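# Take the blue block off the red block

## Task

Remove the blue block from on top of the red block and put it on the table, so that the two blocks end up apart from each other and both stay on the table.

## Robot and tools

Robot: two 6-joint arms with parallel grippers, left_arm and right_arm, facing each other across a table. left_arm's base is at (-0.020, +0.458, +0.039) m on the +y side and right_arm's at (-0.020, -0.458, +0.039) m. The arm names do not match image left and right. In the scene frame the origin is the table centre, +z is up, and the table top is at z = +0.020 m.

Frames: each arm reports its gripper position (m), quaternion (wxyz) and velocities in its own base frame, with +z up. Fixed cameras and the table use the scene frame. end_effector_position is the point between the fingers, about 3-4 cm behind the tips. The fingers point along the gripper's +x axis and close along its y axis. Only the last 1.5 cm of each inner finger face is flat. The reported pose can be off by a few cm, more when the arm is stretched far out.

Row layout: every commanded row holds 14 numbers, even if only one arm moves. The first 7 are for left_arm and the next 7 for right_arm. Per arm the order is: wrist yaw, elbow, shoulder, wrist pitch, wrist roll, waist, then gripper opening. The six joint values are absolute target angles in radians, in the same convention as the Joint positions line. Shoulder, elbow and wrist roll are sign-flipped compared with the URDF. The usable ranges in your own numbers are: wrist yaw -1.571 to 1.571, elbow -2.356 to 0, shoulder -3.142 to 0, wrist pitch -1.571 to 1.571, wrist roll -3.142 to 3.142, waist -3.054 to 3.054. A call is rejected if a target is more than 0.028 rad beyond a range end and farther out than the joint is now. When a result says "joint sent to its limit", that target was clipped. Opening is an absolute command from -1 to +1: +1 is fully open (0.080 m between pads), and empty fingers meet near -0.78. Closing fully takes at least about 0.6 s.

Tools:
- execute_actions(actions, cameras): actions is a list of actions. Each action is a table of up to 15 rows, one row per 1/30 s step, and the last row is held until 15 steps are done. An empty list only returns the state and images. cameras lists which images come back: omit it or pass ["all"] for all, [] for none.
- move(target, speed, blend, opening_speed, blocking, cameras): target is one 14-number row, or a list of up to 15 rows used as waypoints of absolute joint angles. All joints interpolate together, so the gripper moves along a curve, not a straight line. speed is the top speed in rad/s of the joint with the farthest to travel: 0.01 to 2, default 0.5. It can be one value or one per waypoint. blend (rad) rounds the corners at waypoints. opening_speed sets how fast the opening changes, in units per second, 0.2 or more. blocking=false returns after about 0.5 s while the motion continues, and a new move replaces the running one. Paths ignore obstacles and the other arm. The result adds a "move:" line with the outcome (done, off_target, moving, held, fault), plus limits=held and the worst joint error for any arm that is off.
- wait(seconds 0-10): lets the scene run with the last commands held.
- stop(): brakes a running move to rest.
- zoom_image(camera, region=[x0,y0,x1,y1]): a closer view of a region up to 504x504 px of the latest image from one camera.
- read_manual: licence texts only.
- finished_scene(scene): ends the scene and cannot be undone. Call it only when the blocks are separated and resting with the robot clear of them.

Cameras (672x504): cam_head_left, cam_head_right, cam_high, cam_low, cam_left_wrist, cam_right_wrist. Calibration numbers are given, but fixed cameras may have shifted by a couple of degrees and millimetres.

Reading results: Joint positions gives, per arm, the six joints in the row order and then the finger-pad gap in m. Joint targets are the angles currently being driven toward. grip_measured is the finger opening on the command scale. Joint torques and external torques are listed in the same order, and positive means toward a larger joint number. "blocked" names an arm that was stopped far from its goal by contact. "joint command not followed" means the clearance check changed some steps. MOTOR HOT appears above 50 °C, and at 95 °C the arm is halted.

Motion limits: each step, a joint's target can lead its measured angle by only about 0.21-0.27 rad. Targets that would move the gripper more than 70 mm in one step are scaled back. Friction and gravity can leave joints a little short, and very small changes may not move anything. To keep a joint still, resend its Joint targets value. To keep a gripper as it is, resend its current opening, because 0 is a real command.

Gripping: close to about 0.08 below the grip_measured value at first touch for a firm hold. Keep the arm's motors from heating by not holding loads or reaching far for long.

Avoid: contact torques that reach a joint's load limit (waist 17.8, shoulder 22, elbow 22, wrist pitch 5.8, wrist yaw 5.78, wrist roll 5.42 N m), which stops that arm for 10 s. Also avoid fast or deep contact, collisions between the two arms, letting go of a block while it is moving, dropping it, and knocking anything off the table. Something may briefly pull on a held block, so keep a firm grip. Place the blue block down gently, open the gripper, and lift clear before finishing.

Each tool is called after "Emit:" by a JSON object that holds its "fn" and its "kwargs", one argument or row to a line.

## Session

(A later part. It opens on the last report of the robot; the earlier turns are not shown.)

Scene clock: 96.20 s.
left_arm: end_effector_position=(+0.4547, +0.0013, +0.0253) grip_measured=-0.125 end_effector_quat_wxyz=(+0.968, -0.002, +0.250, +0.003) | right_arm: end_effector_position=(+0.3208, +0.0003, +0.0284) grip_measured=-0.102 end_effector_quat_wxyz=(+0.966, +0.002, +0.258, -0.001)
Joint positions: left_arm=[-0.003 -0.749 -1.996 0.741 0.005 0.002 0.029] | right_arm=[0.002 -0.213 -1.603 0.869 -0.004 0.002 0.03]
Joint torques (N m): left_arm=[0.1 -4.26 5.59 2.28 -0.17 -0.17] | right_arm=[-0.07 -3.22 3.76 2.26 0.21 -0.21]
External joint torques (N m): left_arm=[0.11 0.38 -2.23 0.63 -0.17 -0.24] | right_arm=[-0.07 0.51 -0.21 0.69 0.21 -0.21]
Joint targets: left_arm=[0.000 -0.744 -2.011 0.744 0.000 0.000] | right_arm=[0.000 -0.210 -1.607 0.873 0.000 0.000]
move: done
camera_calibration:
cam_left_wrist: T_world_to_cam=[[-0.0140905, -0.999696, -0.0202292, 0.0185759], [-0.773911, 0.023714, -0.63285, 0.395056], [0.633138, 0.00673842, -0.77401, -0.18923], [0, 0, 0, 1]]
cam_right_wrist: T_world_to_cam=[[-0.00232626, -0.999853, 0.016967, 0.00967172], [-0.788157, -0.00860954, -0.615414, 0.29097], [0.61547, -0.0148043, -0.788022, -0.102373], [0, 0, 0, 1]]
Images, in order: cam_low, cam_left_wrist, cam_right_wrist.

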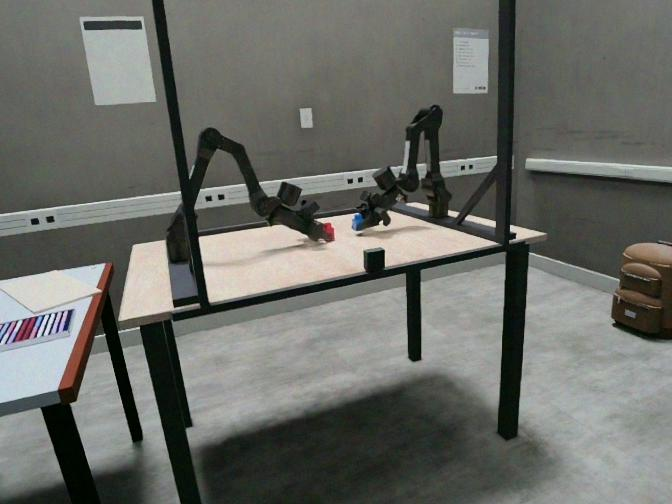

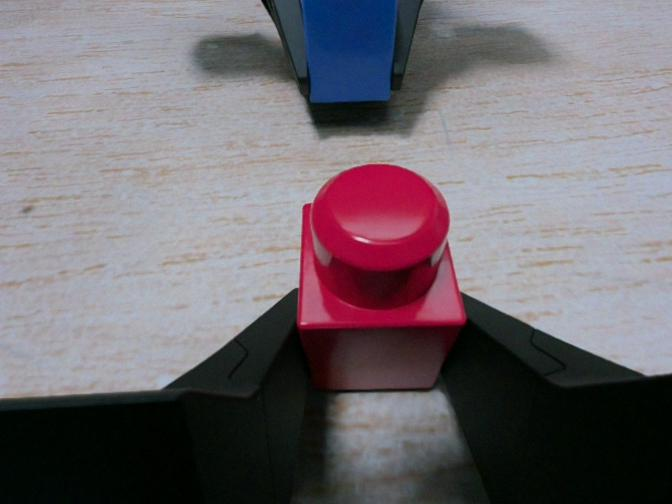

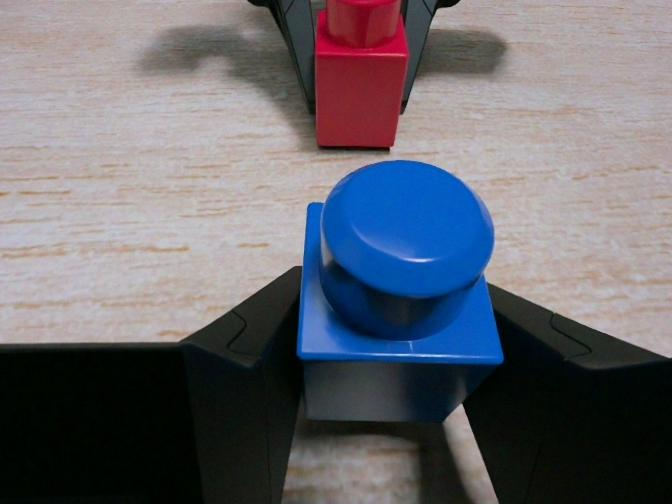

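Emit:
{"fn": "move", "kwargs": {
  "target": [0.0, -0.742, -2.031, 0.765, 0.0, 0.0, -0.22, 0, -0.200, -1.698, 0.974, 0, 0, -0.22],
  "speed": 0.12,
  "cameras": ["cam_low", "cam_left_wrist", "cam_right_wrist"]
}}

Scene clock: 98.97 s.
left_arm: end_effector_position=(+0.4555, +0.0013, +0.0215) grip_measured=-0.125 end_effector_quat_wxyz=(+0.969, -0.002, +0.248, +0.003) | right_arm: end_effector_position=(+0.3210, +0.0003, +0.0173) grip_measured=-0.102 end_effector_quat_wxyz=(+0.966, +0.002, +0.258, -0.001)
Joint positions: left_arm=[-0.003 -0.749 -2.014 0.763 0.005 0.002 0.029] | right_arm=[0.002 -0.203 -1.694 0.969 -0.004 0.002 0.03]
Joint torques (N m): left_arm=[0.11 -4.02 5.36 2.2 -0.2 -0.17] | right_arm=[-0.06 -2.74 4.01 2.23 0.2 -0.24]
External joint torques (N m): left_arm=[0.12 0.53 -2.51 0.55 -0.2 -0.17] | right_arm=[-0.06 0.46 -0.07 0.68 0.2 -0.24]
Joint targets: left_arm=[0.000 -0.742 -2.031 0.765 0.000 0.000] | right_arm=[0.000 -0.200 -1.698 0.974 0.000 0.000]
move: done
camera_calibration:
cam_left_wrist: T_world_to_cam=[[-0.0140209, -0.999696, -0.0202841, 0.0184814], [-0.771734, 0.0237182, -0.635503, 0.392345], [0.635791, 0.00674354, -0.771832, -0.193957], [0, 0, 0, 1]]
cam_right_wrist: T_world_to_cam=[[-0.00232626, -0.999853, 0.016967, 0.00986021], [-0.788157, -0.00860954, -0.615414, 0.284339], [0.61547, -0.0148043, -0.788022, -0.111218], [0, 0, 0, 1]]
Images, in order: cam_low, cam_left_wrist, cam_right_wrist.

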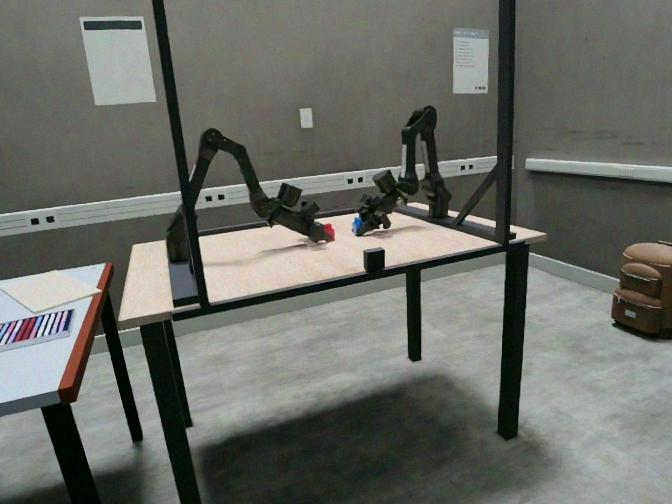

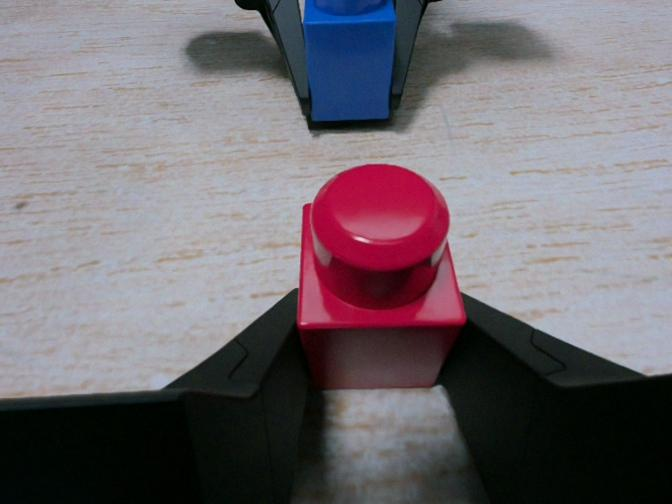

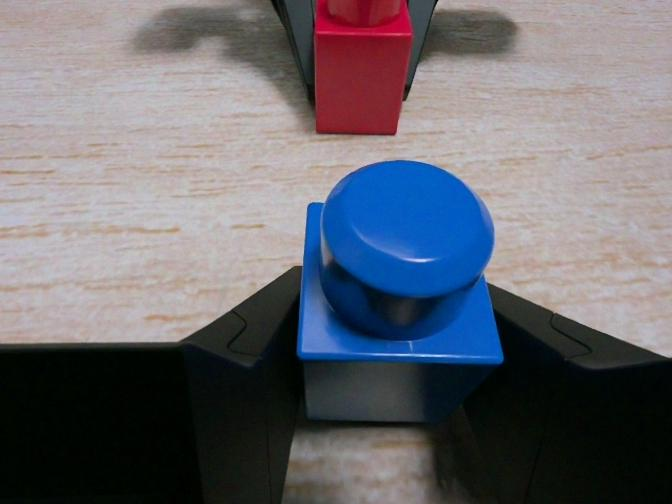

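Emit:
{"fn": "zoom_image", "kwargs": {
  "camera": "cam_right_wrist",
  "region": [270, 0, 460, 160]
}}

Emit:
{"fn": "zoom_image", "kwargs": {
  "camera": "cam_left_wrist",
  "region": [250, 0, 450, 160]
}}

Scaled by 2.653.

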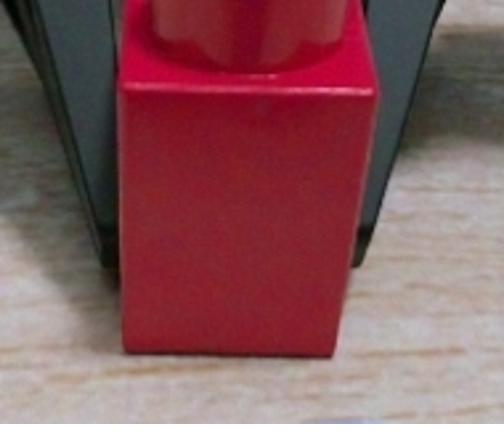

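Scaled by 2.520.

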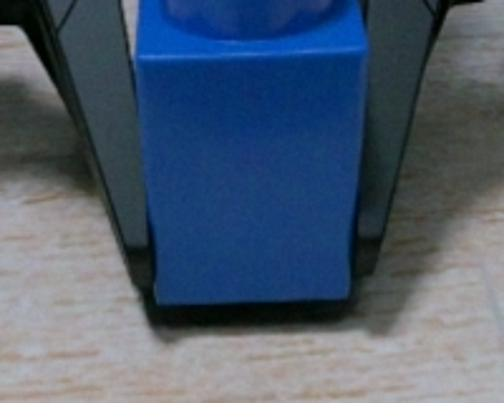

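Emit:
{"fn": "move", "kwargs": {
  "target": [0.0, -0.7415, -2.036, 0.770, 0.0, 0.0, -0.22, 0, -0.196, -1.732, 1.0126, 0, 0, -0.22],
  "speed": 0.08,
  "cameras": ["cam_left_wrist", "cam_right_wrist"]
}}

Emit:
{"fn": "zoom_image", "kwargs": {
  "camera": "cam_left_wrist",
  "region": [250, 0, 450, 160]
}}

Scene clock: 102.63 s.
left_arm: end_effector_position=(+0.4559, +0.0013, +0.0212) grip_measured=-0.125 end_effector_quat_wxyz=(+0.969, -0.002, +0.247, +0.003) | right_arm: end_effector_position=(+0.3207, +0.0003, +0.0134) grip_measured=-0.102 end_effector_quat_wxyz=(+0.966, +0.002, +0.258, -0.001)
Joint positions: left_arm=[-0.003 -0.749 -2.017 0.769 0.005 0.002 0.029] | right_arm=[0.002 -0.199 -1.728 1.008 -0.004 0.002 0.03]
Joint torques (N m): left_arm=[0.12 -3.88 5.34 2.1 -0.18 -0.16] | right_arm=[-0.09 -2.53 3.95 2.24 0.18 -0.18]
External joint torques (N m): left_arm=[0.13 0.72 -2.59 0.42 -0.18 -0.2] | right_arm=[-0.09 0.51 -0.18 0.7 0.19 -0.18]
Joint targets: left_arm=[0.000 -0.742 -2.036 0.770 0.000 0.000] | right_arm=[0.000 -0.196 -1.732 1.013 0.000 0.000]
move: done
camera_calibration:
cam_left_wrist: T_world_to_cam=[[-0.013959, -0.999696, -0.0203327, 0.0184554], [-0.769791, 0.023722, -0.637856, 0.391654], [0.638144, 0.00674808, -0.769888, -0.19552], [0, 0, 0, 1]]
cam_right_wrist: T_world_to_cam=[[-0.0023392, -0.999853, 0.0169637, 0.0099306], [-0.787687, -0.00860861, -0.616015, 0.281577], [0.616071, -0.0148031, -0.787552, -0.114395], [0, 0, 0, 1]]
Images, in order: cam_left_wrist, cam_right_wrist.

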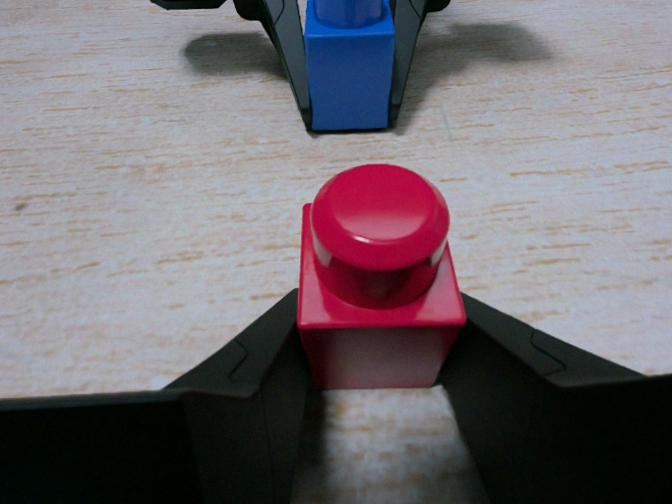

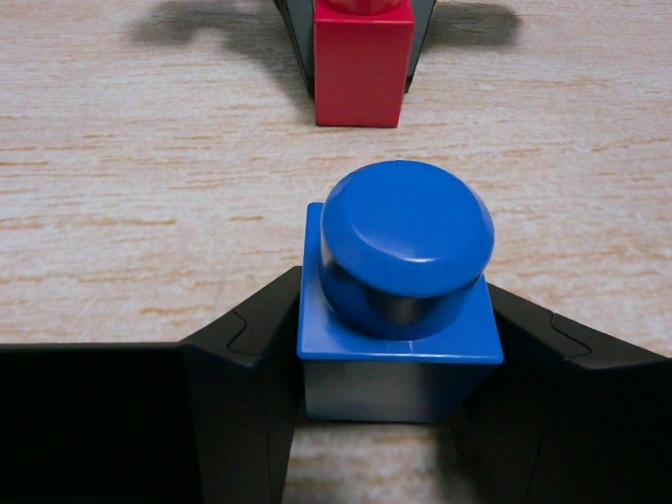

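Scaled by 2.520.

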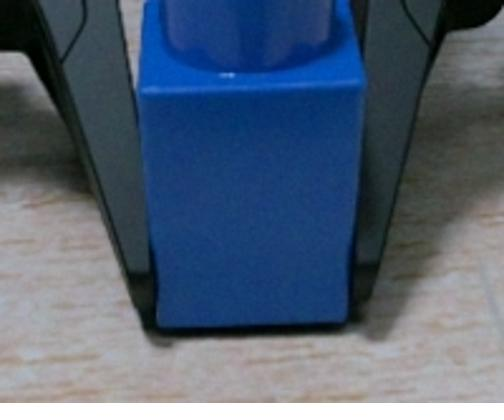

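Emit:
{"fn": "move", "kwargs": {
  "target": [0.0, -0.7415, -2.036, 0.770, 0.0, 0.0, -0.22, 0, -0.194, -1.749, 1.031, 0, 0, -0.22],
  "speed": 0.06,
  "cameras": ["cam_left_wrist"]
}}

Emit:
{"fn": "zoom_image", "kwargs": {
  "camera": "cam_left_wrist",
  "region": [250, 0, 450, 160]
}}

Scene clock: 104.20 s.
left_arm: end_effector_position=(+0.4559, +0.0013, +0.0212) grip_measured=-0.125 end_effector_quat_wxyz=(+0.969, -0.002, +0.247, +0.003) | right_arm: end_effector_position=(+0.3205, +0.0003, +0.0112) grip_measured=-0.102 end_effector_quat_wxyz=(+0.966, +0.002, +0.258, -0.001)
Joint positions: left_arm=[-0.003 -0.749 -2.017 0.769 0.005 0.002 0.029] | right_arm=[0.002 -0.197 -1.745 1.026 -0.004 0.002 0.03]
Joint torques (N m): left_arm=[0.1 -3.83 5.3 2.1 -0.18 -0.18] | right_arm=[-0.05 -2.42 4.11 2.24 0.19 -0.12]
External joint torques (N m): left_arm=[0.11 0.68 -2.56 0.46 -0.18 -0.18] | right_arm=[-0.06 0.48 -0.05 0.7 0.19 -0.09]
Joint targets: left_arm=[0.000 -0.742 -2.036 0.770 0.000 0.000] | right_arm=[0.000 -0.194 -1.749 1.031 0.000 0.000]
move: done
camera_calibration:
cam_left_wrist: T_world_to_cam=[[-0.013959, -0.999696, -0.0203327, 0.0184554], [-0.769791, 0.023722, -0.637856, 0.391654], [0.638144, 0.00674808, -0.769888, -0.19552], [0, 0, 0, 1]]
Images, in order: cam_left_wrist.

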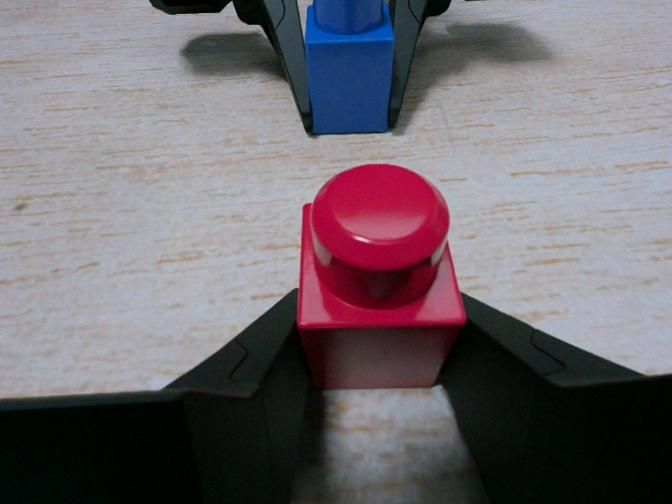

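Scaled by 2.520.

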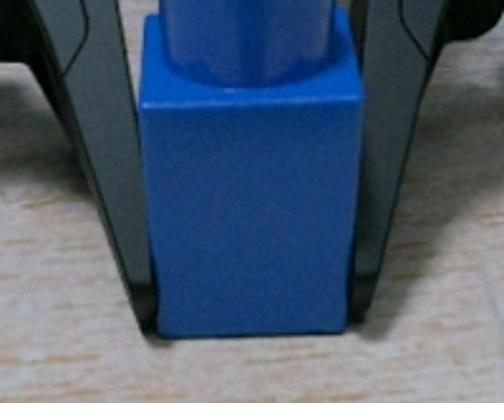

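Emit:
{"fn": "move", "kwargs": {
  "target": [
    [0.0, -0.7415, -2.036, 0.770, 0.0, 0.0, -0.22, 0, -0.194, -1.749, 1.031, 0, 0, -0.22],
    [0.0, -0.7415, -2.036, 0.770, 0.0, 0.0, 0.7, 0, -0.194, -1.749, 1.031, 0, 0, 0.7],
    [0.0, -0.2245, -1.663, 0.915, 0.0, 0.0, 0.7, 0, -0.365, -1.180, 0.292, 0, 0, 0.7]
  ],
  "speed": 0.5,
  "opening_speed": 1.2
}}

Scene clock: 110.60 s.
left_arm: end_effector_position=(+0.3272, +0.0011, +0.0213) grip_measured=+0.697 end_effector_quat_wxyz=(+0.965, -0.002, +0.260, +0.003) | right_arm: end_effector_position=(+0.3176, +0.0003, +0.0948) grip_measured=+0.697 end_effector_quat_wxyz=(+0.964, +0.001, +0.267, -0.001)
Joint positions: left_arm=[-0.003 -0.234 -1.673 0.912 0.005 0.002 0.066] | right_arm=[0.002 -0.355 -1.189 0.292 -0.004 0.002 0.066]
Joint torques (N m): left_arm=[0.1 -3.03 5.06 2.24 -0.15 -0.16] | right_arm=[-0.11 -7.04 4.37 1.83 0.18 -0.21]
External joint torques (N m): left_arm=[0.1 0.69 0.55 0.59 -0.15 -0.15] | right_arm=[-0.11 -1.21 1.24 0.27 0.18 -0.21]
Joint targets: left_arm=[0.000 -0.224 -1.663 0.915 0.000 0.000] | right_arm=[0.000 -0.365 -1.180 0.292 0.000 0.000]
move: done
camera_calibration:
cam_left_wrist: T_world_to_cam=[[-0.0145265, -0.999697, -0.0198761, 0.0165876], [-0.787488, 0.0236878, -0.615875, 0.297933], [0.616159, 0.00670564, -0.787593, -0.105713], [0, 0, 0, 1]]
cam_right_wrist: T_world_to_cam=[[-0.00179227, -0.999847, 0.0173757, 0.00832219], [-0.800208, -0.00898663, -0.599656, 0.331676], [0.59972, -0.0149789, -0.800069, -0.0418964], [0, 0, 0, 1]]

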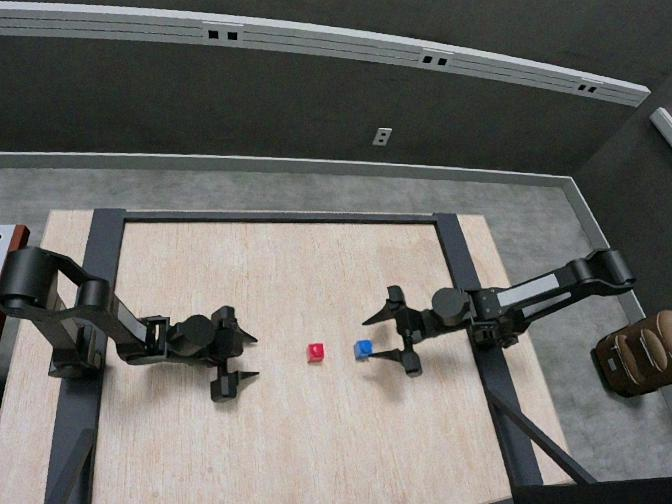

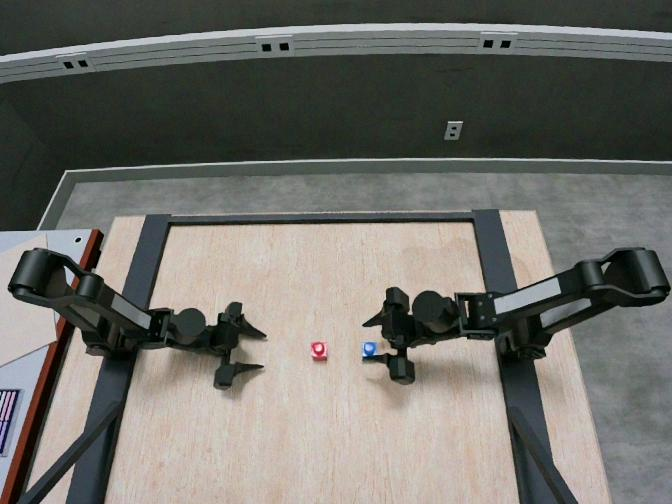

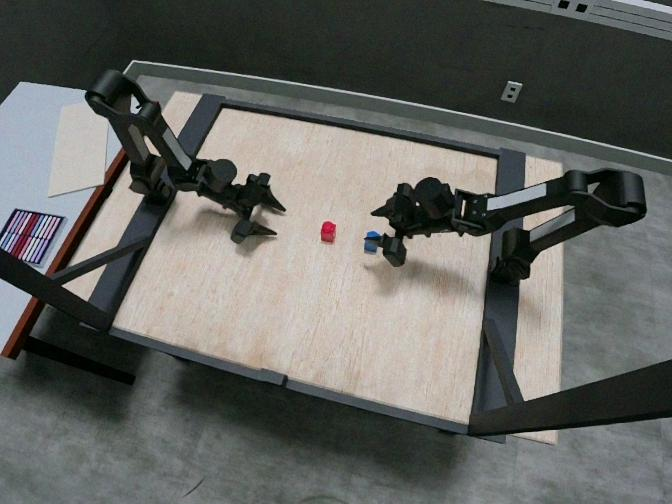

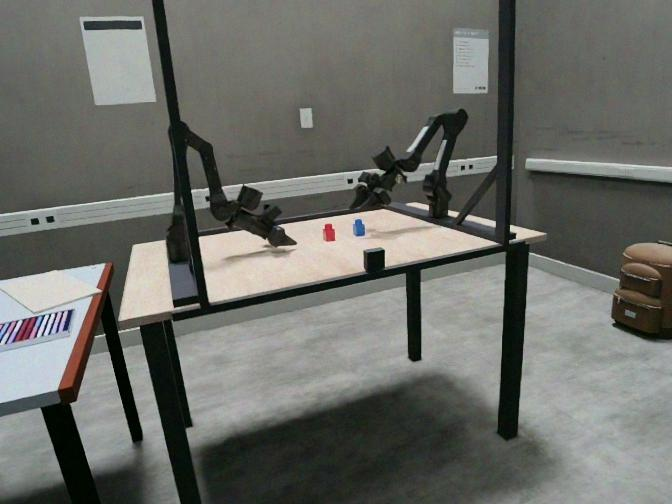

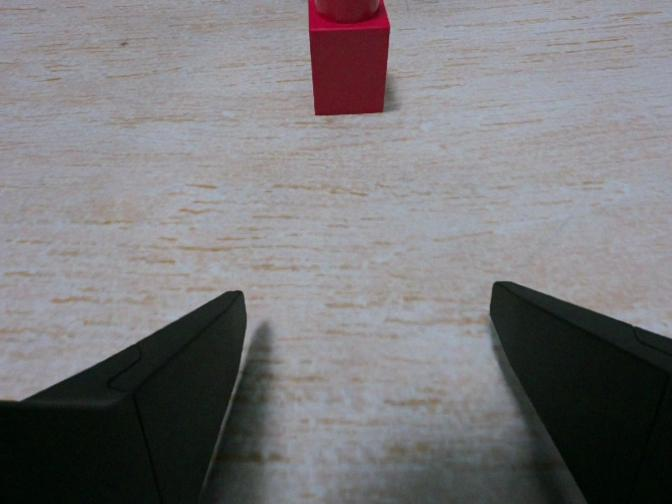

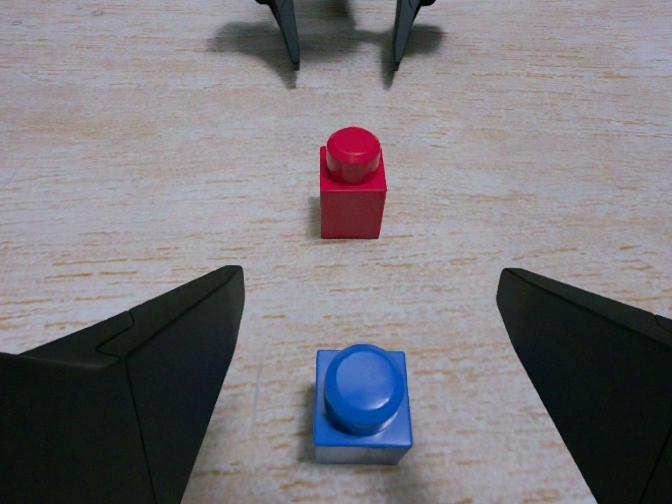

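Emit:
{"fn": "finished_scene", "kwargs": {
  "scene": 1
}}

The scene is finished: the task was done.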